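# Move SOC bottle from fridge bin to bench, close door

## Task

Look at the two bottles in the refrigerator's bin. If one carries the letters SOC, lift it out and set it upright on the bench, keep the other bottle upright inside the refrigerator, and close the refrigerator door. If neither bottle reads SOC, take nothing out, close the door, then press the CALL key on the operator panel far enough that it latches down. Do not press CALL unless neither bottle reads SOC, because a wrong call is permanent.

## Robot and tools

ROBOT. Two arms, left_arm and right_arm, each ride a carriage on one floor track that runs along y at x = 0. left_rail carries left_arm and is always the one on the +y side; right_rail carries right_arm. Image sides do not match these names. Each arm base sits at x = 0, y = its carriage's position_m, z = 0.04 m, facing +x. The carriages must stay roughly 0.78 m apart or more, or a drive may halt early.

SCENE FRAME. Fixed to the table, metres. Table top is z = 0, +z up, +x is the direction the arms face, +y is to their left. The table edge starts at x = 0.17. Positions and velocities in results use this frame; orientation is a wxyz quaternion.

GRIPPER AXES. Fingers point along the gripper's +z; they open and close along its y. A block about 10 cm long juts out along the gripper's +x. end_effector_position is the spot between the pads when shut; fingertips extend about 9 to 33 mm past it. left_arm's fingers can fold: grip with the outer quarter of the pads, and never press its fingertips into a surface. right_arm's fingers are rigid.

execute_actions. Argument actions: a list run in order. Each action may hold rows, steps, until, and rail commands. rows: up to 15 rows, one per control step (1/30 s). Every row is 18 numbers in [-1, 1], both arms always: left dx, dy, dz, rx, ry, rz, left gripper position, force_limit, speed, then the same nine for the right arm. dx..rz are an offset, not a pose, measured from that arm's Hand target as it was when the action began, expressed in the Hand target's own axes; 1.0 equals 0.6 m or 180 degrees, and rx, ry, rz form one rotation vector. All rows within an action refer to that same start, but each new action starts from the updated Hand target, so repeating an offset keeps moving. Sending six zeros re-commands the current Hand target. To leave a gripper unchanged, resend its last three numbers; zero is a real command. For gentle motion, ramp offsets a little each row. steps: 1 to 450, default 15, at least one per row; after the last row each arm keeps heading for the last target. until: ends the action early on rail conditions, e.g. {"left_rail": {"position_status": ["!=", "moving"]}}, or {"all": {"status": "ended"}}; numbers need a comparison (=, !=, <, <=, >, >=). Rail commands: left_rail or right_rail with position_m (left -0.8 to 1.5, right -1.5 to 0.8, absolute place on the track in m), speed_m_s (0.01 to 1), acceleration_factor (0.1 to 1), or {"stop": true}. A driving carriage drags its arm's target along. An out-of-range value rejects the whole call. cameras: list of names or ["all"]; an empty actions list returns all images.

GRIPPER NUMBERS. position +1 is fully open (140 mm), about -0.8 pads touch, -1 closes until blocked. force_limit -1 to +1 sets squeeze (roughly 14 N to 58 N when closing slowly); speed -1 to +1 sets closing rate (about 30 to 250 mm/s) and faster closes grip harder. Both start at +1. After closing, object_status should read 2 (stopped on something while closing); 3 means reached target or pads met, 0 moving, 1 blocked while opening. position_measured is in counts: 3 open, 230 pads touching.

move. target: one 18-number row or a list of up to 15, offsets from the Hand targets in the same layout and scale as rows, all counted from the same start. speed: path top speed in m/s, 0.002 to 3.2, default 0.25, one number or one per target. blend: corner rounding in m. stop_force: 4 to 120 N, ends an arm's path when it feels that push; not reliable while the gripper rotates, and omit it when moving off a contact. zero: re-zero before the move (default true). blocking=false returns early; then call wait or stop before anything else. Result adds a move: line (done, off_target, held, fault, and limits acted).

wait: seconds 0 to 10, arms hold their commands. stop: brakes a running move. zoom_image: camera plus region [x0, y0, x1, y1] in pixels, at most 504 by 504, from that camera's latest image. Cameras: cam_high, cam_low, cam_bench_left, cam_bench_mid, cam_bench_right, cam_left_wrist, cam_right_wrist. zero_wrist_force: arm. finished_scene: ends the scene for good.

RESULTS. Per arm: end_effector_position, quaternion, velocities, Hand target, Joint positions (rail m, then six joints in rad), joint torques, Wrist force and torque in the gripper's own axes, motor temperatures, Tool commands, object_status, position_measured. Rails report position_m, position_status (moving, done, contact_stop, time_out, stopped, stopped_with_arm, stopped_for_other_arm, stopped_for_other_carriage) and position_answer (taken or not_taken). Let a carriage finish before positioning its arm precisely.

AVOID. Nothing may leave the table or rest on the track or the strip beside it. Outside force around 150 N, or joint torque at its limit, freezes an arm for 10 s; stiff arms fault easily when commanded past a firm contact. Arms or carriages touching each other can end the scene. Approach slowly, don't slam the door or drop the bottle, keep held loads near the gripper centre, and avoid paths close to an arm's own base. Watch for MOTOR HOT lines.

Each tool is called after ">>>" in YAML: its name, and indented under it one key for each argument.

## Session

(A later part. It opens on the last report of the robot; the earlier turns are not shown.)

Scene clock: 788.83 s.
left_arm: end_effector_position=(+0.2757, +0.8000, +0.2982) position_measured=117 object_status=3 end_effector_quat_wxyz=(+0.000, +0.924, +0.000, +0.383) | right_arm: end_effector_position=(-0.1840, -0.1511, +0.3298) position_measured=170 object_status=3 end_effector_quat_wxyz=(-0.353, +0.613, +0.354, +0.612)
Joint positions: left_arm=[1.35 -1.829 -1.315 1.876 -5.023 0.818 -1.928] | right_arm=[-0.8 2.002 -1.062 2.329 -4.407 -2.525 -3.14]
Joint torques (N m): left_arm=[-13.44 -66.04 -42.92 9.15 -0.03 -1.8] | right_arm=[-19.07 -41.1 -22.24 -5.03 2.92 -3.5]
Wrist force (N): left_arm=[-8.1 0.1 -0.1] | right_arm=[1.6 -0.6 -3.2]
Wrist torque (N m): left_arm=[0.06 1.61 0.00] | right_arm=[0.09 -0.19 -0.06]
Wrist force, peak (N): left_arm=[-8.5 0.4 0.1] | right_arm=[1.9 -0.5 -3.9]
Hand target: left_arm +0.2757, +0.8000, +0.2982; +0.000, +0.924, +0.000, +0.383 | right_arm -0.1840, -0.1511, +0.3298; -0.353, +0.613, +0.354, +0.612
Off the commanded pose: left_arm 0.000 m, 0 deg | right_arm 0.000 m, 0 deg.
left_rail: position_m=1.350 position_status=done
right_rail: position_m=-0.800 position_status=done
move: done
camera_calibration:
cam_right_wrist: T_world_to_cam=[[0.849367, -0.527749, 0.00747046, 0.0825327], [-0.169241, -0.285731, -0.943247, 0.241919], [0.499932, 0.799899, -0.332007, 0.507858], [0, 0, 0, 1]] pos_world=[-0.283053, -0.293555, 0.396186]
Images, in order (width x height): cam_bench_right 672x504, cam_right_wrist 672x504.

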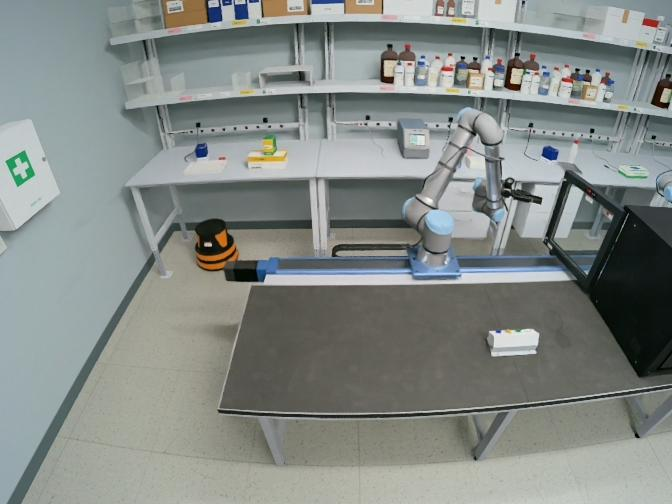

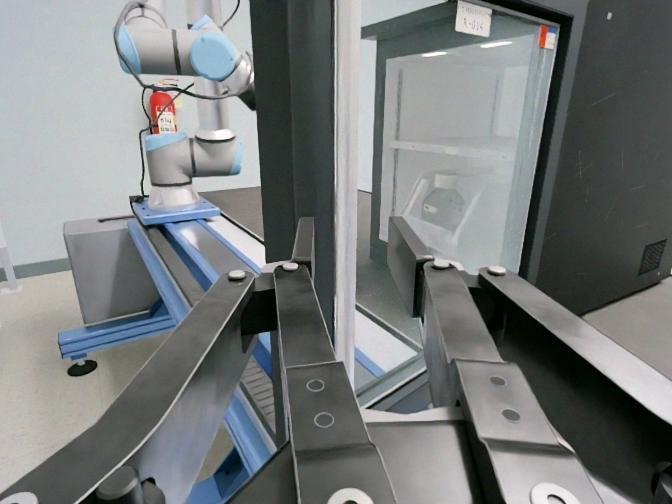

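>>> move:
  target:
    - [0, 0, 0, 0, 0, 0, 0.1, 0, -1, 0, 0.0028, 0.13, 0, 0, 0, -0.325, 0.5, 0]
  speed: 0.12
  cameras: ["cam_right_wrist"]

>>> zoom_image:
  camera: "cam_right_wrist"
  region: [270, 120, 450, 320]

Scene clock: 800.50 s.
left_arm: end_effector_position=(+0.2757, +0.8000, +0.2982) position_measured=117 object_status=3 end_effector_quat_wxyz=(+0.000, +0.924, +0.000, +0.383) | right_arm: end_effector_position=(-0.1435, -0.0844, +0.3297) position_measured=170 object_status=3 end_effector_quat_wxyz=(-0.353, +0.613, +0.354, +0.612)
Joint positions: left_arm=[1.35 -1.829 -1.315 1.876 -5.023 0.818 -1.928] | right_arm=[-0.8 1.874 -1.044 2.282 -4.378 -2.397 -3.14]
Joint torques (N m): left_arm=[-12.68 -62.52 -42.62 8.66 -0.67 -1.78] | right_arm=[-17.74 -45.39 -24.1 1.5 2.7 -2.48]
Wrist force (N): left_arm=[-8.4 0.3 -0.3] | right_arm=[1.8 -0.6 -3.6]
Wrist torque (N m): left_arm=[0.09 1.68 0.00] | right_arm=[0.06 -0.23 -0.05]
Wrist force, peak (N): left_arm=[-8.7 0.4 -0.2] | right_arm=[2.1 -0.8 -5.2]
Hand target: left_arm +0.2757, +0.8000, +0.2982; +0.000, +0.924, +0.000, +0.383 | right_arm -0.1435, -0.0843, +0.3297; -0.353, +0.613, +0.354, +0.612
Off the commanded pose: left_arm 0.000 m, 0 deg | right_arm 0.000 m, 0 deg.
left_rail: position_m=1.350 position_status=done
right_rail: position_m=-0.800 position_status=done
move: done
camera_calibration:
cam_right_wrist: T_world_to_cam=[[0.849381, -0.527725, 0.00755074, 0.083397], [-0.169122, -0.2857, -0.943278, 0.267769], [0.499949, 0.799926, -0.331918, 0.434249], [0, 0, 0, 1]] pos_world=[-0.242653, -0.226855, 0.396086]
Images, in order (width x height): cam_right_wrist 672x504.

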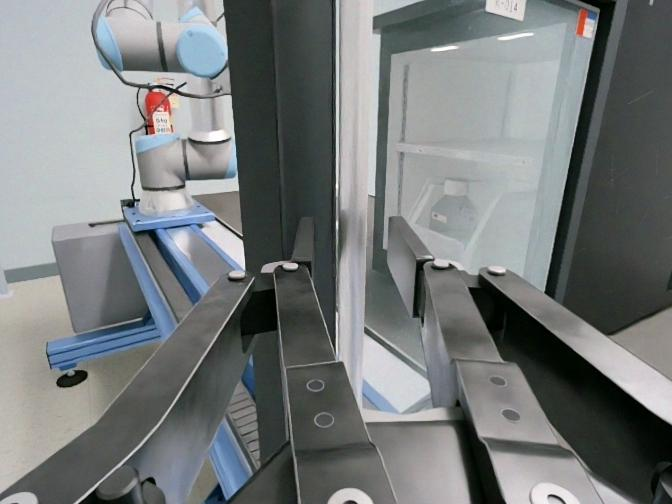

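Scaled by 2.520 from the camera's 672x504 image, which has a finer 960x720 frame.

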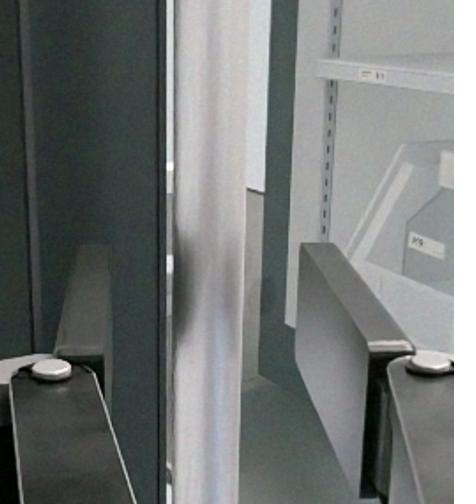

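>>> move:
  target:
    - [0, 0, 0, 0, 0, 0, 0.1, 0, -1, 0, 0.0015, 0.0083, 0, 0, 0, -0.325, 0.5, 0]
    - [0, 0, 0, 0, 0, 0, 0.1, 0, -1, 0, 0.0015, 0.0083, 0, 0, 0, -1, -0.5, -1]
  speed: 0.1

>>> wait:
  seconds: 0.3
  cameras: ["cam_right_wrist"]

Scene clock: 805.27 s.
left_arm: end_effector_position=(+0.2757, +0.8000, +0.2982) position_measured=117 object_status=3 end_effector_quat_wxyz=(+0.000, +0.924, +0.000, +0.383) | right_arm: end_effector_position=(-0.1403, -0.0805, +0.3297) position_measured=208 object_status=0 end_effector_quat_wxyz=(-0.353, +0.613, +0.354, +0.612)
Joint positions: left_arm=[1.35 -1.829 -1.315 1.876 -5.023 0.818 -1.928] | right_arm=[-0.8 1.865 -1.043 2.279 -4.376 -2.389 -3.14]
Joint torques (N m): left_arm=[-14.98 -62.91 -42.82 8.73 -0.81 -1.38] | right_arm=[-18.39 -47.04 -21.36 0.74 -1.21 -0.3]
Wrist force (N): left_arm=[-8.1 0.2 -0.1] | right_arm=[1.7 -4.4 -6.7]
Wrist torque (N m): left_arm=[0.09 1.60 0.00] | right_arm=[0.09 -0.14 -0.03]
Wrist force, peak (N): left_arm=[-8.5 0.2 -0.2] | right_arm=[1.5 -4.8 -8.4]
Hand target: left_arm +0.2757, +0.8000, +0.2982; +0.000, +0.924, +0.000, +0.383 | right_arm -0.1402, -0.0805, +0.3297; -0.353, +0.613, +0.354, +0.612
Off the commanded pose: left_arm 0.000 m, 0 deg | right_arm 0.000 m, 0 deg.
left_rail: position_m=1.350 position_status=done
right_rail: position_m=-0.800 position_status=done
move: done

Scene clock: 805.57 s.
left_arm: end_effector_position=(+0.2757, +0.8000, +0.2982) position_measured=117 object_status=3 end_effector_quat_wxyz=(+0.000, +0.924, +0.000, +0.383) | right_arm: end_effector_position=(-0.1402, -0.0805, +0.3297) position_measured=208 object_status=2 end_effector_quat_wxyz=(-0.353, +0.613, +0.354, +0.612)
Joint positions: left_arm=[1.35 -1.829 -1.315 1.876 -5.023 0.818 -1.928] | right_arm=[-0.8 1.865 -1.043 2.279 -4.376 -2.389 -3.14]
Joint torques (N m): left_arm=[-15.57 -62.36 -43.83 8.61 -0.38 -1.61] | right_arm=[-19.34 -46.36 -19.41 0.09 -3.1 -1.01]
Wrist force (N): left_arm=[-8.0 0.3 -0.3] | right_arm=[2.1 -4.6 -6.7]
Wrist torque (N m): left_arm=[0.11 1.58 0.00] | right_arm=[0.04 -0.23 -0.03]
Wrist force, peak (N): left_arm=[-8.3 0.2 -0.1] | right_arm=[2.2 -5.1 -7.0]
Hand target: left_arm +0.2757, +0.8000, +0.2982; +0.000, +0.924, +0.000, +0.383 | right_arm -0.1402, -0.0805, +0.3297; -0.353, +0.613, +0.354, +0.612
Tool commands: left_gripper/position=+0.1 left_gripper/force_limit=+0.0 left_gripper/speed=-1.0 right_gripper/position=-1.0 right_gripper/force_limit=-0.5 right_gripper/speed=-1.0
Off the commanded pose: left_arm 0.000 m, 0 deg | right_arm 0.000 m, 0 deg.
left_rail: position_m=1.350 position_status=done
right_rail: position_m=-0.800 position_status=done
wait: 0.30 s
camera_calibration:
cam_right_wrist: T_world_to_cam=[[0.849408, -0.527683, 0.00753317, 0.0826749], [-0.169107, -0.285677, -0.943288, 0.269453], [0.499909, 0.799962, -0.331891, 0.429468], [0, 0, 0, 1]] pos_world=[-0.239353, -0.222955, 0.396086]
Images, in order (width x height): cam_right_wrist 672x504.

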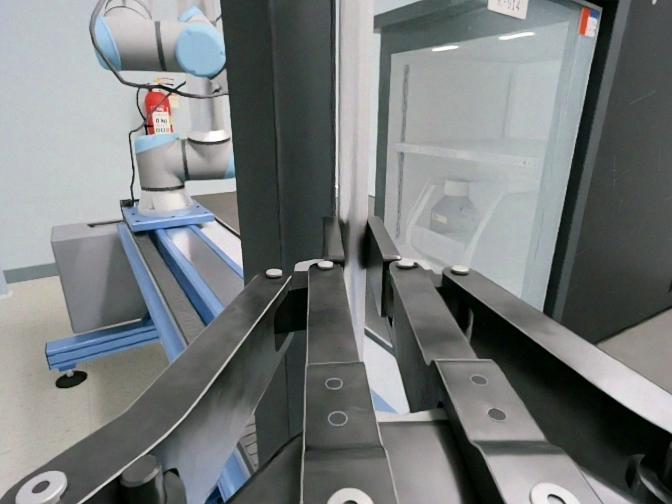

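>>> move:
  target:
    - [0, 0, 0, 0, 0, 0, 0.1, 0, -1, 0, -0.0441, 0.0481, 0, 0, 0, -1, -0.5, -1]
    - [0, 0, 0, 0, 0, 0, 0.1, 0, -1, 0, -0.0839, 0.0997, 0, 0, 0, -1, -0.5, -1]
    - [0, 0, 0, 0, 0, 0, 0.1, 0, -1, 0, -0.1192, 0.1548, 0, 0, 0, -1, -0.5, -1]
    - [0, 0, 0, 0, 0, 0, 0.1, 0, -1, 0, -0.1493, 0.2125, 0, 0, 0, -1, -0.5, -1]
    - [0, 0, 0, 0, 0, 0, 0.1, 0, -1, 0, -0.1746, 0.2727, 0, 0, 0, -1, -0.5, -1]
  speed: 0.15
  blend: [0.015, 0.015, 0.015, 0.015, 0]
  stop_force: 60

Scene clock: 832.20 s.
left_arm: end_effector_position=(+0.2757, +0.8000, +0.2982) position_measured=117 object_status=3 end_effector_quat_wxyz=(+0.000, +0.924, +0.000, +0.383) | right_arm: end_effector_position=(-0.1491, +0.1135, +0.3296) position_measured=208 object_status=2 end_effector_quat_wxyz=(-0.353, +0.613, +0.354, +0.612)
Joint positions: left_arm=[1.35 -1.829 -1.315 1.876 -5.023 0.818 -1.928] | right_arm=[-0.8 1.795 -0.9 1.932 -4.172 -2.318 -3.141]
Joint torques (N m): left_arm=[-12.88 -58.48 -43.07 9.19 -1.25 -1.44] | right_arm=[-31.51 -47.75 -19.41 5.44 -4.63 1.81]
Wrist force (N): left_arm=[-8.4 0.3 0.1] | right_arm=[20.0 -23.7 -11.5]
Wrist torque (N m): left_arm=[0.10 1.67 0.00] | right_arm=[0.19 0.11 0.08]
Wrist force, peak (N): left_arm=[-8.5 0.2 -0.2] | right_arm=[23.8 -44.0 -20.8]
Hand target: left_arm +0.2757, +0.8000, +0.2982; +0.000, +0.924, +0.000, +0.383 | right_arm -0.1491, +0.1135, +0.3296; -0.353, +0.613, +0.354, +0.612
Off the commanded pose: left_arm 0.000 m, 0 deg | right_arm 0.000 m, 0 deg.
left_rail: position_m=1.350 position_status=done
right_rail: position_m=-0.800 position_status=done
move: done

>>> move:
  target:
    - [0, 0, 0, 0, 0, 0, 0.1, 0, -1, 0, -0.021, 0.062, 0, 0, 0, -1, -0.5, -1]
    - [0, 0, 0, 0, 0, 0, 0.1, 0, -1, 0, -0.0354, 0.1256, 0, 0, 0, -1, -0.5, -1]
    - [0, 0, 0, 0, 0, 0, 0.1, 0, -1, 0, -0.0442, 0.1906, 0, 0, 0, -1, -0.5, -1]
    - [0, 0, 0, 0, 0, 0, 0.1, 0, -1, 0, -0.0472, 0.2558, 0, 0, 0, -1, -0.5, -1]
  speed: 0.15
  blend: [0.015, 0.015, 0.015, 0]
  stop_force: 60

Scene clock: 839.77 s.
left_arm: end_effector_position=(+0.2757, +0.8000, +0.2982) position_measured=117 object_status=3 end_effector_quat_wxyz=(+0.000, +0.924, +0.000, +0.383) | right_arm: end_effector_position=(-0.0968, +0.2606, +0.3294) position_measured=208 object_status=2 end_effector_quat_wxyz=(-0.353, +0.613, +0.354, +0.612)
Joint positions: left_arm=[1.35 -1.829 -1.315 1.876 -5.023 0.818 -1.928] | right_arm=[-0.8 1.69 -0.787 1.678 -4.032 -2.214 -3.141]
Joint torques (N m): left_arm=[-10.39 -59.6 -43.94 9.03 -1.05 -1.46] | right_arm=[-54.7 -47.84 -11.18 7.15 -12.32 -2.56]
Wrist force (N): left_arm=[-8.2 0.3 0.0] | right_arm=[32.4 -47.5 -3.9]
Wrist torque (N m): left_arm=[0.09 1.63 0.00] | right_arm=[0.14 0.22 0.19]
Wrist force, peak (N): left_arm=[-8.5 0.0 -0.1] | right_arm=[32.0 -64.2 -6.6]
Hand target: left_arm +0.2757, +0.8000, +0.2982; +0.000, +0.924, +0.000, +0.383 | right_arm -0.0968, +0.2606, +0.3294; -0.353, +0.613, +0.354, +0.612
Off the commanded pose: left_arm 0.000 m, 0 deg | right_arm 0.000 m, 0 deg.
left_rail: position_m=1.350 position_status=done
right_rail: position_m=-0.800 position_status=done
move: done

>>> move:
  target:
    - [0, 0, 0, 0, 0, 0, 0.1, 0, -1, 0, 0.0005, 0.0659, 0, 0, 0, -1, -0.5, -1]
    - [0, 0, 0, 0, 0, 0, 0.1, 0, -1, 0, 0.0083, 0.131, 0, 0, 0, -1, -0.5, -1]
    - [0, 0, 0, 0, 0, 0, 0.1, 0, -1, 0, 0.0221, 0.1954, 0, 0, 0, -1, -0.5, -1]
    - [0, 0, 0, 0, 0, 0, 0.1, 0, -1, 0, 0.041, 0.2583, 0, 0, 0, -1, -0.5, -1]
    - [0, 0, 0, 0, 0, 0, 0.1, 0, -1, 0, 0.0661, 0.3191, 0, 0, 0, -1, -0.5, -1]
    - [0, 0, 0, 0, 0, 0, 0.1, 0, -1, 0, 0.0961, 0.3776, 0, 0, 0, -1, -0.5, -1]
  speed: 0.15
  blend: [0.015, 0.015, 0.015, 0.015, 0.015, 0]
  stop_force: 60
  cameras: ["cam_right_wrist"]

Scene clock: 856.87 s.
left_arm: end_effector_position=(+0.2757, +0.8000, +0.2982) position_measured=117 object_status=3 end_effector_quat_wxyz=(+0.000, +0.924, +0.000, +0.383) | right_arm: end_effector_position=(+0.0313, +0.4036, +0.3293) position_measured=208 object_status=2 end_effector_quat_wxyz=(-0.353, +0.613, +0.354, +0.612)
Joint positions: left_arm=[1.35 -1.829 -1.315 1.876 -5.023 0.818 -1.928] | right_arm=[-0.8 1.532 -0.663 1.41 -3.887 -2.056 -3.141]
Joint torques (N m): left_arm=[-11.65 -57.35 -42.19 8.96 -1.47 -1.58] | right_arm=[-65.64 -92.9 17.26 -4.32 -36.76 -2.73]
Wrist force (N): left_arm=[-8.2 0.4 0.0] | right_arm=[36.8 -105.4 38.9]
Wrist torque (N m): left_arm=[0.12 1.62 0.00] | right_arm=[-0.18 0.27 0.27]
Wrist force, peak (N): left_arm=[-8.5 0.3 0.1] | right_arm=[36.1 -113.7 57.2]
Hand target: left_arm +0.2757, +0.8000, +0.2982; +0.000, +0.924, +0.000, +0.383 | right_arm +0.0313, +0.4036, +0.3293; -0.353, +0.613, +0.354, +0.612 (not the last commanded pose)
Off the commanded pose: left_arm 0.000 m, 0 deg | right_arm 0.043 m, 0 deg.
left_rail: position_m=1.350 position_status=done
right_rail: position_m=-0.800 position_status=done
move: contact (right_arm); path passed 4 of 6 targets
camera_calibration:
cam_right_wrist: T_world_to_cam=[[0.849533, -0.527481, 0.00753894, 0.192326], [-0.169038, -0.285726, -0.943285, 0.436313], [0.499719, 0.800078, -0.331898, -0.0437848], [0, 0, 0, 1]] pos_world=[-0.0677533, 0.261145, 0.395586]
Images, in order (width x height): cam_right_wrist 672x504.

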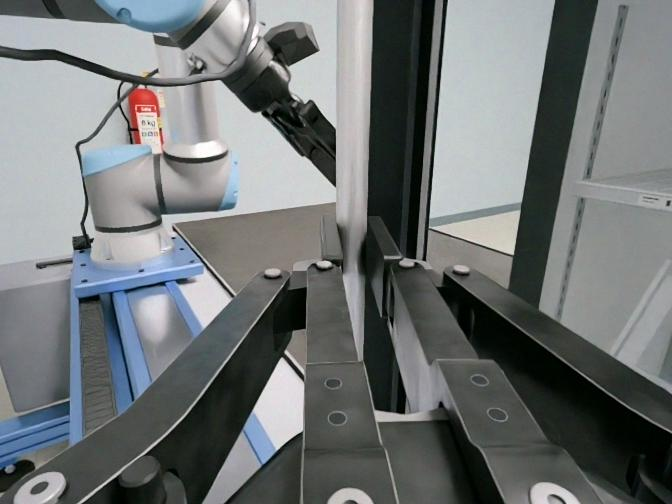

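>>> move:
  target:
    - [0, 0, 0, 0, 0, 0, 0.1, 0, -1, 0, -0.0044, 0.0023, 0, 0, 0, -1, -0.5, -1]
  speed: 0.03

Scene clock: 865.07 s.
left_arm: end_effector_position=(+0.2757, +0.8000, +0.2982) position_measured=117 object_status=3 end_effector_quat_wxyz=(+0.000, +0.924, +0.000, +0.383) | right_arm: end_effector_position=(+0.0301, +0.4058, +0.3290) position_measured=208 object_status=2 end_effector_quat_wxyz=(-0.353, +0.613, +0.354, +0.612)
Joint positions: left_arm=[1.35 -1.829 -1.315 1.876 -5.023 0.818 -1.928] | right_arm=[-0.8 1.534 -0.66 1.403 -3.883 -2.058 -3.141]
Joint torques (N m): left_arm=[-10.58 -61.55 -43.23 8.9 -2.02 -1.6] | right_arm=[-5.38 -78.85 -28.49 1.11 -9.14 2.08]
Wrist force (N): left_arm=[-8.2 0.3 -0.1] | right_arm=[13.0 -32.6 9.2]
Wrist torque (N m): left_arm=[0.10 1.63 0.00] | right_arm=[-0.05 0.00 0.09]
Wrist force, peak (N): left_arm=[-8.5 0.0 -0.1] | right_arm=[36.9 -106.0 39.2]
Hand target: left_arm +0.2757, +0.8000, +0.2982; +0.000, +0.924, +0.000, +0.383 | right_arm +0.0297, +0.4060, +0.3293; -0.353, +0.613, +0.354, +0.612
Off the commanded pose: left_arm 0.000 m, 0 deg | right_arm 0.001 m, 0 deg.
left_rail: position_m=1.350 position_status=done
right_rail: position_m=-0.800 position_status=done
move: done

>>> move:
  target:
    - [0, 0, 0, 0, 0, 0, 0.1, 0, -1, 0, 0.0349, 0.0719, 0, 0, 0, -1, -0.5, -1]
    - [0, 0, 0, 0, 0, 0, 0.1, 0, -1, 0, 0.0776, 0.1395, 0, 0, 0, -1, -0.5, -1]
    - [0, 0, 0, 0, 0, 0, 0.1, 0, -1, 0, 0.1275, 0.2022, 0, 0, 0, -1, -0.5, -1]
  speed: 0.12
  blend: [0.015, 0.015, 0]
  stop_force: 60
  cameras: ["cam_right_wrist"]

Scene clock: 877.73 s.
left_arm: end_effector_position=(+0.2757, +0.8000, +0.2982) position_measured=117 object_status=3 end_effector_quat_wxyz=(+0.000, +0.924, +0.000, +0.383) | right_arm: end_effector_position=(+0.1566, +0.4730, +0.3291) position_measured=208 object_status=2 end_effector_quat_wxyz=(-0.353, +0.613, +0.354, +0.612)
Joint positions: left_arm=[1.35 -1.829 -1.315 1.876 -5.023 0.818 -1.928] | right_arm=[-0.8 1.406 -0.586 1.245 -3.799 -1.929 -3.141]
Joint torques (N m): left_arm=[-9.51 -60.27 -43.35 9.04 -1.6 -1.87] | right_arm=[11.01 -91.91 -49.17 4.7 10.98 -3.39]
Wrist force (N): left_arm=[-7.9 -0.2 -0.1] | right_arm=[4.2 26.4 -26.5]
Wrist torque (N m): left_arm=[-0.01 1.57 0.00] | right_arm=[-0.20 -0.21 -0.03]
Wrist force, peak (N): left_arm=[-8.5 0.4 -0.1] | right_arm=[4.4 31.1 -30.9]
Hand target: left_arm +0.2757, +0.8000, +0.2982; +0.000, +0.924, +0.000, +0.383 | right_arm +0.1566, +0.4730, +0.3292; -0.353, +0.613, +0.354, +0.612
Off the commanded pose: left_arm 0.000 m, 0 deg | right_arm 0.000 m, 0 deg.
left_rail: position_m=1.350 position_status=done
right_rail: position_m=-0.800 position_status=done
move: done
camera_calibration:
cam_right_wrist: T_world_to_cam=[[0.849533, -0.527481, 0.00753894, 0.122487], [-0.169038, -0.285726, -0.943285, 0.477229], [0.499719, 0.800078, -0.331898, -0.161958], [0, 0, 0, 1]] pos_world=[0.0575467, 0.330545, 0.395486]
Images, in order (width x height): cam_right_wrist 672x504.

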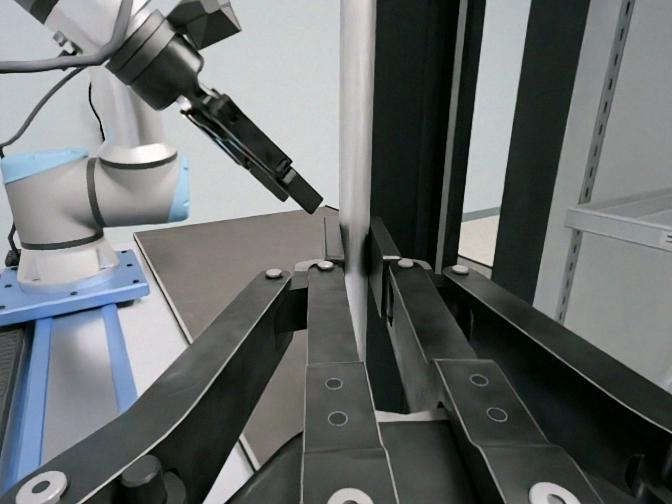

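>>> move:
  target:
    - [0, 0, 0, 0, 0, 0, 0.1, 0, -1, 0, 0.0574, 0.0556, 0, 0, 0, -1, -0.5, -1]
    - [0, 0, 0, 0, 0, 0, 0.1, 0, -1, 0, 0.0938, 0.0869, 0, 0, 0, -1, -0.5, -1]
  speed: [0.1, 0.05]
  blend: [0.01, 0]
  stop_force: 35
  cameras: ["cam_right_wrist"]

Scene clock: 884.03 s.
left_arm: end_effector_position=(+0.2757, +0.8000, +0.2982) position_measured=117 object_status=3 end_effector_quat_wxyz=(+0.000, +0.924, +0.000, +0.383) | right_arm: end_effector_position=(+0.2314, +0.4899, +0.3291) position_measured=208 object_status=2 end_effector_quat_wxyz=(-0.353, +0.613, +0.354, +0.612)
Joint positions: left_arm=[1.35 -1.829 -1.315 1.876 -5.023 0.818 -1.928] | right_arm=[-0.8 1.334 -0.559 1.189 -3.77 -1.857 -3.141]
Joint torques (N m): left_arm=[-9.1 -59.1 -43.81 8.76 -2.29 -1.54] | right_arm=[-4.75 -91.22 -48.87 5.73 9.96 -3.35]
Wrist force (N): left_arm=[-8.2 -0.2 0.1] | right_arm=[5.9 20.0 -28.5]
Wrist torque (N m): left_arm=[-0.01 1.62 0.00] | right_arm=[-0.08 -0.23 -0.01]
Wrist force, peak (N): left_arm=[-8.6 0.3 -0.1] | right_arm=[4.4 26.9 -27.0]
Hand target: left_arm +0.2757, +0.8000, +0.2982; +0.000, +0.924, +0.000, +0.383 | right_arm +0.2314, +0.4900, +0.3291; -0.353, +0.613, +0.354, +0.612
Off the commanded pose: left_arm 0.000 m, 0 deg | right_arm 0.000 m, 0 deg.
left_rail: position_m=1.350 position_status=done
right_rail: position_m=-0.800 position_status=done
move: done
camera_calibration:
cam_right_wrist: T_world_to_cam=[[0.849533, -0.527481, 0.00753894, 0.0678571], [-0.169038, -0.285726, -0.943285, 0.494607], [0.499719, 0.800078, -0.331898, -0.212892], [0, 0, 0, 1]] pos_world=[0.132347, 0.347445, 0.395386]
Images, in order (width x height): cam_right_wrist 672x504.

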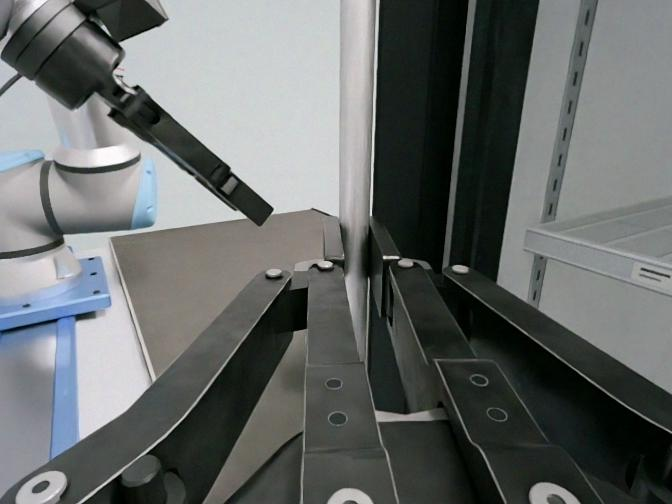

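>>> execute_actions:
  actions:
    - {"rows": [[0,0,0,0,0,0,0.1,0,-1,0,0,0,0,0,0,-0.325,-0.5,-0.5]], "steps": 20}

>>> wait:
  seconds: 1.5
  cameras: ["cam_right_wrist"]

Scene clock: 886.77 s.
left_arm: end_effector_position=(+0.2757, +0.8000, +0.2982) position_measured=117 object_status=3 end_effector_quat_wxyz=(+0.000, +0.924, +0.000, +0.383) | right_arm: end_effector_position=(+0.2315, +0.4899, +0.3290) position_measured=170 object_status=3 end_effector_quat_wxyz=(-0.353, +0.613, +0.354, +0.612)
Joint positions: left_arm=[1.35 -1.829 -1.315 1.876 -5.023 0.818 -1.928] | right_arm=[-0.8 1.334 -0.559 1.188 -3.77 -1.858 -3.141]
Joint torques (N m): left_arm=[-12.74 -57.47 -42.74 8.99 -2.07 -1.8] | right_arm=[1.11 -120 -36.39 -6.58 4.53 -2.87]
Wrist force (N): left_arm=[-8.1 0.0 -0.1] | right_arm=[2.5 12.0 5.5]
Wrist torque (N m): left_arm=[0.04 1.61 0.00] | right_arm=[0.88 -0.50 0.00]
Wrist force, peak (N): left_arm=[-8.6 0.2 0.0] | right_arm=[5.8 20.4 -29.6]
Hand target: left_arm +0.2757, +0.8000, +0.2982; +0.000, +0.924, +0.000, +0.383 | right_arm +0.2314, +0.4900, +0.3291; -0.353, +0.613, +0.354, +0.612
Off the commanded pose: left_arm 0.000 m, 0 deg | right_arm 0.000 m, 0 deg.
left_rail: position_m=1.350 position_status=done
right_rail: position_m=-0.800 position_status=done

Scene clock: 888.27 s.
left_arm: end_effector_position=(+0.2757, +0.8000, +0.2982) position_measured=117 object_status=3 end_effector_quat_wxyz=(+0.000, +0.924, +0.000, +0.383) | right_arm: end_effector_position=(+0.2314, +0.4900, +0.3291) position_measured=170 object_status=3 end_effector_quat_wxyz=(-0.353, +0.613, +0.354, +0.612)
Joint positions: left_arm=[1.35 -1.829 -1.315 1.876 -5.023 0.818 -1.928] | right_arm=[-0.8 1.334 -0.559 1.189 -3.77 -1.857 -3.141]
Joint torques (N m): left_arm=[-9.1 -60.79 -42.52 8.77 -2.69 -2.06] | right_arm=[6.14 -131.11 -35.64 -6.49 5.99 -2.55]
Wrist force (N): left_arm=[-8.3 0.5 0.1] | right_arm=[1.8 11.5 5.5]
Wrist torque (N m): left_arm=[0.14 1.64 0.00] | right_arm=[0.71 -0.39 -0.01]
Wrist force, peak (N): left_arm=[-8.5 0.2 -0.4] | right_arm=[2.3 12.1 6.1]
Hand target: left_arm +0.2757, +0.8000, +0.2982; +0.000, +0.924, +0.000, +0.383 | right_arm +0.2314, +0.4900, +0.3291; -0.353, +0.613, +0.354, +0.612
Tool commands: left_gripper/position=+0.1 left_gripper/force_limit=+0.0 left_gripper/speed=-1.0 right_gripper/position=-0.325 right_gripper/force_limit=-0.5 right_gripper/speed=-0.5
Off the commanded pose: left_arm 0.000 m, 0 deg | right_arm 0.000 m, 0 deg.
left_rail: position_m=1.350 position_status=done
right_rail: position_m=-0.800 position_status=done
wait: 1.50 s
camera_calibration:
cam_right_wrist: T_world_to_cam=[[0.849533, -0.527481, 0.00753894, 0.0678571], [-0.169038, -0.285726, -0.943285, 0.494607], [0.499719, 0.800078, -0.331898, -0.212892], [0, 0, 0, 1]] pos_world=[0.132347, 0.347445, 0.395386]
Images, in order (width x height): cam_right_wrist 672x504.

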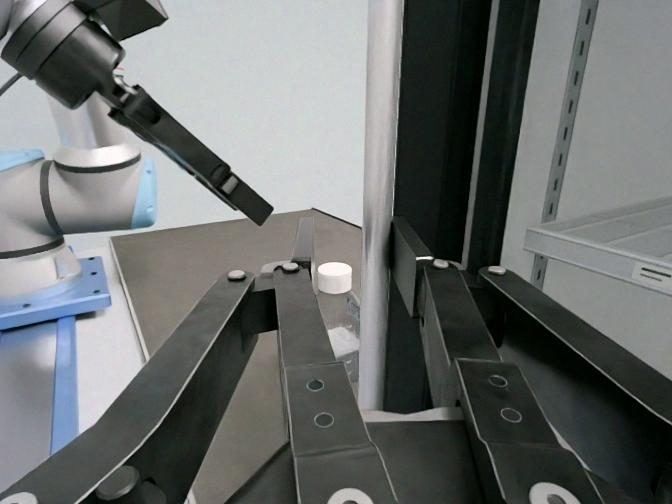

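>>> move:
  target:
    - [0, 0, 0, 0, 0, 0, 0.1, 0, -1, 0, 0, -0.05, 0, 0, 0, -0.325, -0.5, -0.5]
    - [0, 0, 0, 0, 0, 0, 0.1, 0, -1, 0, 0, -0.3, 0, 0, 0, -0.325, -0.5, -0.5]
  speed: [0.04, 0.2]
  blend: [0.01, 0]
  cameras: ["cam_right_wrist"]

Scene clock: 898.03 s.
left_arm: end_effector_position=(+0.2757, +0.8000, +0.2982) position_measured=117 object_status=3 end_effector_quat_wxyz=(+0.000, +0.924, +0.000, +0.383) | right_arm: end_effector_position=(+0.1414, +0.3341, +0.3293) position_measured=170 object_status=3 end_effector_quat_wxyz=(-0.353, +0.613, +0.354, +0.612)
Joint positions: left_arm=[1.35 -1.829 -1.315 1.876 -5.023 0.818 -1.928] | right_arm=[-0.8 1.396 -0.756 1.61 -3.995 -1.92 -3.141]
Joint torques (N m): left_arm=[-11.61 -59.97 -43.26 8.68 -2.54 -1.36] | right_arm=[19.06 -118.05 -26.16 -5.74 -2.47 2.72]
Wrist force (N): left_arm=[-8.0 0.1 0.0] | right_arm=[2.7 2.9 0.4]
Wrist torque (N m): left_arm=[0.06 1.59 0.00] | right_arm=[0.84 -0.44 -0.03]
Wrist force, peak (N): left_arm=[-8.6 0.3 -0.3] | right_arm=[2.5 12.2 6.5]
Hand target: left_arm +0.2757, +0.8000, +0.2982; +0.000, +0.924, +0.000, +0.383 | right_arm +0.1414, +0.3340, +0.3293; -0.353, +0.613, +0.354, +0.612
Off the commanded pose: left_arm 0.000 m, 0 deg | right_arm 0.000 m, 0 deg.
left_rail: position_m=1.350 position_status=done
right_rail: position_m=-0.800 position_status=done
move: done
camera_calibration:
cam_right_wrist: T_world_to_cam=[[0.849533, -0.527481, 0.00753894, 0.0621321], [-0.169038, -0.285726, -0.943285, 0.435067], [0.499719, 0.800078, -0.331898, -0.0431985], [0, 0, 0, 1]] pos_world=[0.0423467, 0.191645, 0.395586]
Images, in order (width x height): cam_right_wrist 672x504.

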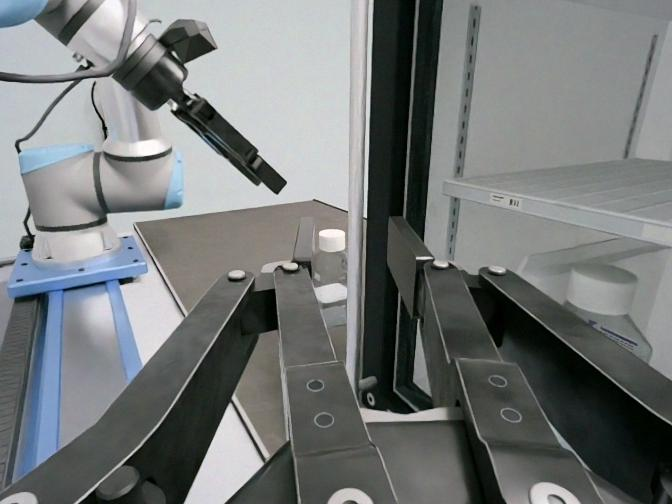

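>>> move:
  target:
    - [0, 0, 0, 0, 0, 0, 0.1, 0, -1, 0, 0, -0.3, 0, 0, 0, -0.325, -0.5, -0.5]
  speed: 0.25
  cameras: ["cam_right_wrist", "cam_high", "cam_bench_left"]

>>> zoom_image:
  camera: "cam_right_wrist"
  region: [290, 0, 540, 430]

>>> zoom_image:
  camera: "cam_bench_left"
  region: [200, 290, 310, 380]

Scene clock: 903.23 s.
left_arm: end_effector_position=(+0.2757, +0.8000, +0.2982) position_measured=117 object_status=3 end_effector_quat_wxyz=(+0.000, +0.924, +0.000, +0.383) | right_arm: end_effector_position=(+0.0515, +0.1782, +0.3294) position_measured=170 object_status=3 end_effector_quat_wxyz=(-0.353, +0.613, +0.354, +0.612)
Joint positions: left_arm=[1.35 -1.829 -1.315 1.876 -5.023 0.818 -1.928] | right_arm=[-0.8 1.489 -0.902 1.938 -4.176 -2.013 -3.141]
Joint torques (N m): left_arm=[-9.12 -59.39 -41.85 8.88 -3.19 -1.54] | right_arm=[19.09 -101.25 -19.22 -5.38 -2.31 3.26]
Wrist force (N): left_arm=[-7.9 0.0 -0.2] | right_arm=[2.7 3.0 0.1]
Wrist torque (N m): left_arm=[0.04 1.55 0.00] | right_arm=[0.84 -0.47 -0.06]
Wrist force, peak (N): left_arm=[-8.5 0.3 -0.1] | right_arm=[3.1 3.5 3.1]
Hand target: left_arm +0.2757, +0.8000, +0.2982; +0.000, +0.924, +0.000, +0.383 | right_arm +0.0514, +0.1781, +0.3294; -0.353, +0.613, +0.354, +0.612
Off the commanded pose: left_arm 0.000 m, 0 deg | right_arm 0.000 m, 0 deg.
left_rail: position_m=1.350 position_status=done
right_rail: position_m=-0.800 position_status=done
move: done
camera_calibration:
cam_right_wrist: T_world_to_cam=[[0.849533, -0.527481, 0.00753894, 0.0562694], [-0.169038, -0.285726, -0.943285, 0.375514], [0.499719, 0.800078, -0.331898, 0.126525], [0, 0, 0, 1]] pos_world=[-0.0475533, 0.0357454, 0.395786]
Images, in order (width x height): cam_high 672x504, cam_bench_left 672x504, cam_right_wrist 672x504.

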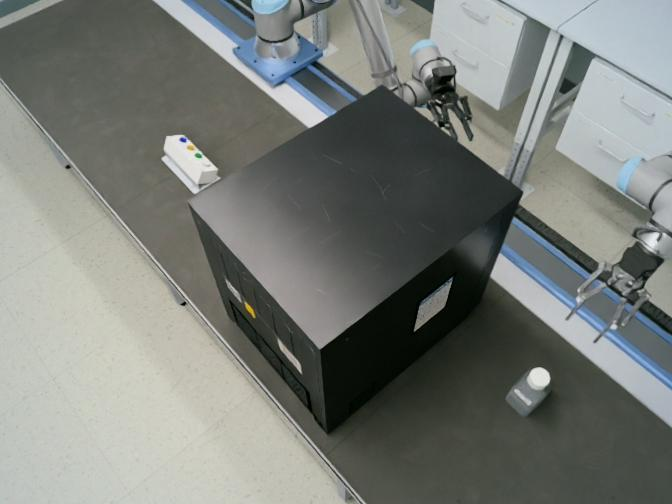

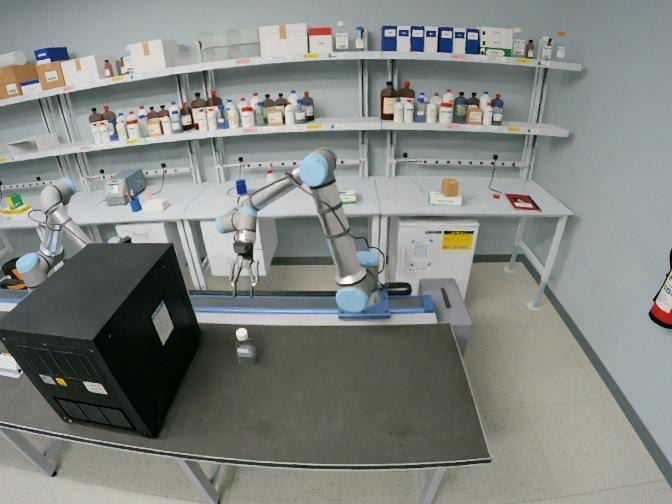

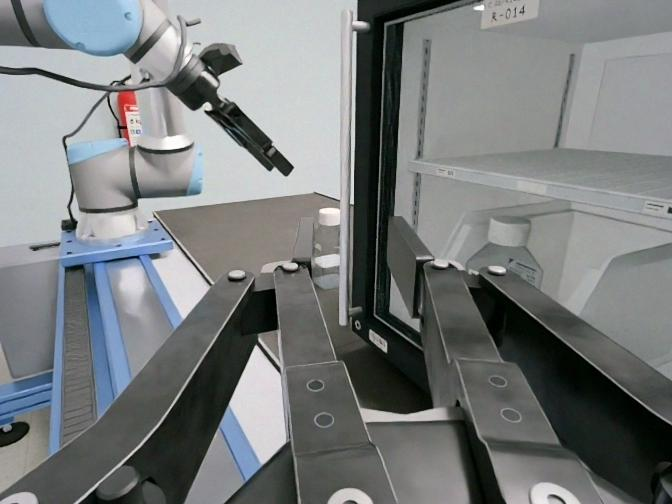

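Scaled by 1.172 from the camera's 672x504 image, which has a finer 960x720 frame.

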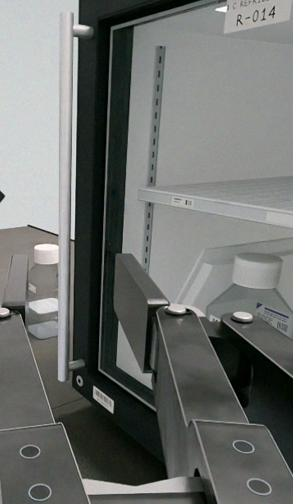

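Scaled by 4.582 from the camera's 672x504 image, which has a finer 960x720 frame.

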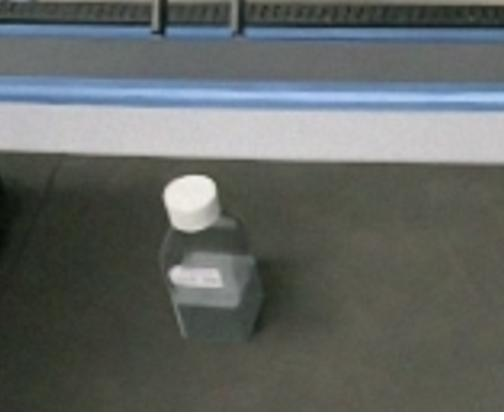

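>>> move:
  target:
    - [0, 0, 0, 0, 0, 0, 0.1, 0, -1, 0, -0.05, 0.3, 0, 0, 0, -1, -0.5, 0]
    - [0, 0, 0, 0, 0, 0, 0.1, 0, -1, 0, -0.0435, 0.6223, 0, 0, 0, -1, -0.5, 0]
  speed: 0.25
  blend: [0.03, 0]
  cameras: ["cam_right_wrist"]

Scene clock: 927.00 s.
left_arm: end_effector_position=(+0.2757, +0.8000, +0.2982) position_measured=117 object_status=3 end_effector_quat_wxyz=(+0.000, +0.924, +0.000, +0.383) | right_arm: end_effector_position=(+0.2155, +0.5146, +0.3291) position_measured=233 object_status=3 end_effector_quat_wxyz=(-0.353, +0.613, +0.354, +0.612)
Joint positions: left_arm=[1.35 -1.829 -1.315 1.876 -5.023 0.818 -1.928] | right_arm=[-0.8 1.355 -0.524 1.114 -3.73 -1.879 -3.141]
Joint torques (N m): left_arm=[-9.38 -60.58 -41.95 8.81 -3.43 -1.3] | right_arm=[-17.77 -103.86 -46.51 0.5 2.41 -2.17]
Wrist force (N): left_arm=[-8.2 0.0 0.1] | right_arm=[3.3 3.1 0.0]
Wrist torque (N m): left_arm=[0.03 1.61 0.00] | right_arm=[0.86 -0.59 -0.04]
Wrist force, peak (N): left_arm=[-8.5 0.1 0.2] | right_arm=[2.8 4.4 -2.4]
Hand target: left_arm +0.2757, +0.8000, +0.2982; +0.000, +0.924, +0.000, +0.383 | right_arm +0.2155, +0.5147, +0.3291; -0.353, +0.613, +0.354, +0.612
Off the commanded pose: left_arm 0.000 m, 0 deg | right_arm 0.000 m, 0 deg.
left_rail: position_m=1.350 position_status=done
right_rail: position_m=-0.800 position_status=done
move: done
camera_calibration:
cam_right_wrist: T_world_to_cam=[[0.849533, -0.527481, 0.00753894, 0.0943934], [-0.169038, -0.285726, -0.943285, 0.498977], [0.499719, 0.800078, -0.331898, -0.224708], [0, 0, 0, 1]] pos_world=[0.116447, 0.372145, 0.395386]
Images, in order (width x height): cam_right_wrist 672x504.

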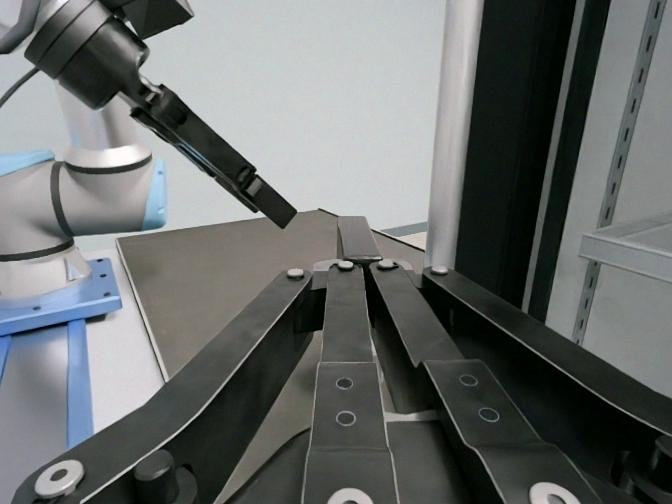

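>>> move:
  target:
    - [0, 0, 0, 0, 0, 0, 0.1, 0, -1, 0, 0.0667, 0, 0, 0, 0, -1, -0.5, 0]
  speed: 0.025
  stop_force: 9

>>> move:
  target:
    - [0, 0, 0, 0, 0, 0, 0.1, 0, -1, 0, -0.05, 0, 0, 0, 0, -1, -0.5, 0]
    - [0, 0, 0, 0, 0, 0, 0.1, 0, -1, 0, -0.06, -0.5, 0, 0, 0, -1, -0.5, 0]
  speed: [0.1, 0.3]
  blend: [0.01, 0]
  cameras: ["cam_right_wrist", "cam_bench_left"]

Scene clock: 933.33 s.
left_arm: end_effector_position=(+0.2757, +0.8000, +0.2982) position_measured=117 object_status=3 end_effector_quat_wxyz=(+0.000, +0.924, +0.000, +0.383) | right_arm: end_effector_position=(+0.2401, +0.5004, +0.3291) position_measured=233 object_status=3 end_effector_quat_wxyz=(-0.353, +0.613, +0.354, +0.612)
Joint positions: left_arm=[1.35 -1.829 -1.315 1.876 -5.023 0.818 -1.928] | right_arm=[-0.8 1.328 -0.543 1.154 -3.752 -1.851 -3.141]
Joint torques (N m): left_arm=[-8.06 -60.56 -42.59 8.42 -3.11 -0.98] | right_arm=[13.9 -102.7 -44.39 -0.17 -0.52 0.18]
Wrist force (N): left_arm=[-8.1 0.2 0.0] | right_arm=[2.7 -2.2 3.2]
Wrist torque (N m): left_arm=[0.08 1.61 0.00] | right_arm=[0.96 -0.42 -0.01]
Wrist force, peak (N): left_arm=[-8.5 0.4 -0.3] | right_arm=[4.8 -22.3 12.6]
Hand target: left_arm +0.2757, +0.8000, +0.2982; +0.000, +0.924, +0.000, +0.383 | right_arm +0.2401, +0.5004, +0.3291; -0.353, +0.613, +0.354, +0.612 (not the last commanded pose)
Off the commanded pose: left_arm 0.000 m, 0 deg | right_arm 0.012 m, 0 deg.
left_rail: position_m=1.350 position_status=done
right_rail: position_m=-0.800 position_status=done
move: contact (right_arm)

Scene clock: 935.23 s.
left_arm: end_effector_position=(+0.2757, +0.8000, +0.2982) position_measured=117 object_status=3 end_effector_quat_wxyz=(+0.000, +0.924, +0.000, +0.383) | right_arm: end_effector_position=(+0.0590, +0.2586, +0.3294) position_measured=233 object_status=3 end_effector_quat_wxyz=(-0.353, +0.613, +0.354, +0.612)
Joint positions: left_arm=[1.35 -1.829 -1.315 1.876 -5.023 0.818 -1.928] | right_arm=[-0.8 1.488 -0.827 1.767 -4.081 -2.011 -3.141]
Joint torques (N m): left_arm=[-6.42 -60.61 -42.66 9.27 -2.9 -1.63] | right_arm=[16.53 -111.97 -22.08 -5.93 -2.15 3.08]
Wrist force (N): left_arm=[-8.0 0.4 0.0] | right_arm=[3.3 3.9 0.8]
Wrist torque (N m): left_arm=[0.12 1.57 0.00] | right_arm=[1.04 -0.56 -0.06]
Wrist force, peak (N): left_arm=[-8.4 0.2 -0.2] | right_arm=[3.6 3.5 3.1]
Hand target: left_arm +0.2757, +0.8000, +0.2982; +0.000, +0.924, +0.000, +0.383 | right_arm +0.0589, +0.2585, +0.3294; -0.353, +0.613, +0.354, +0.612
Off the commanded pose: left_arm 0.000 m, 0 deg | right_arm 0.000 m, 0 deg.
left_rail: position_m=1.350 position_status=done
right_rail: position_m=-0.800 position_status=done
move: done
camera_calibration:
cam_right_wrist: T_world_to_cam=[[0.849519, -0.527505, 0.00745905, 0.0923418], [-0.16911, -0.285681, -0.943286, 0.399652], [0.499719, 0.800078, -0.331898, 0.0584174], [0, 0, 0, 1]] pos_world=[-0.0400533, 0.116145, 0.395686]
Images, in order (width x height): cam_bench_left 672x504, cam_right_wrist 672x504.

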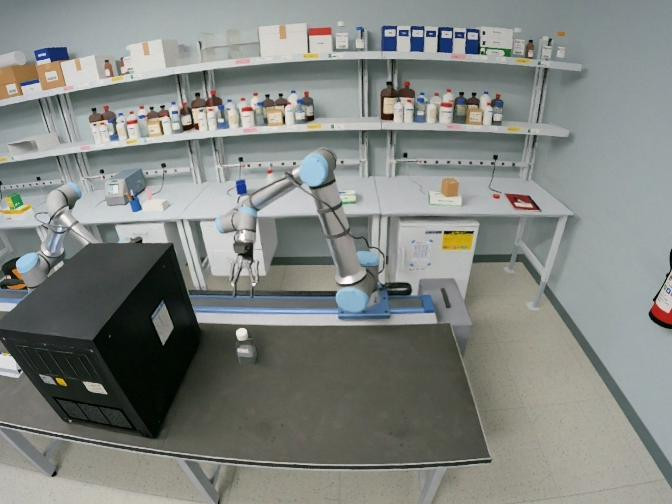

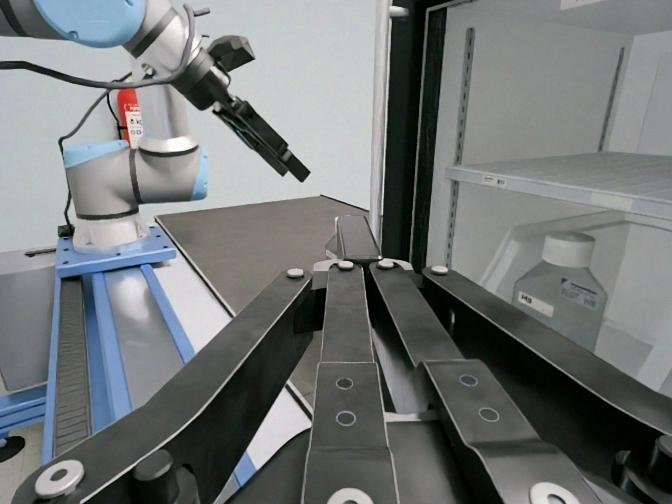

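>>> finished_scene:

The scene is finished: the task was done.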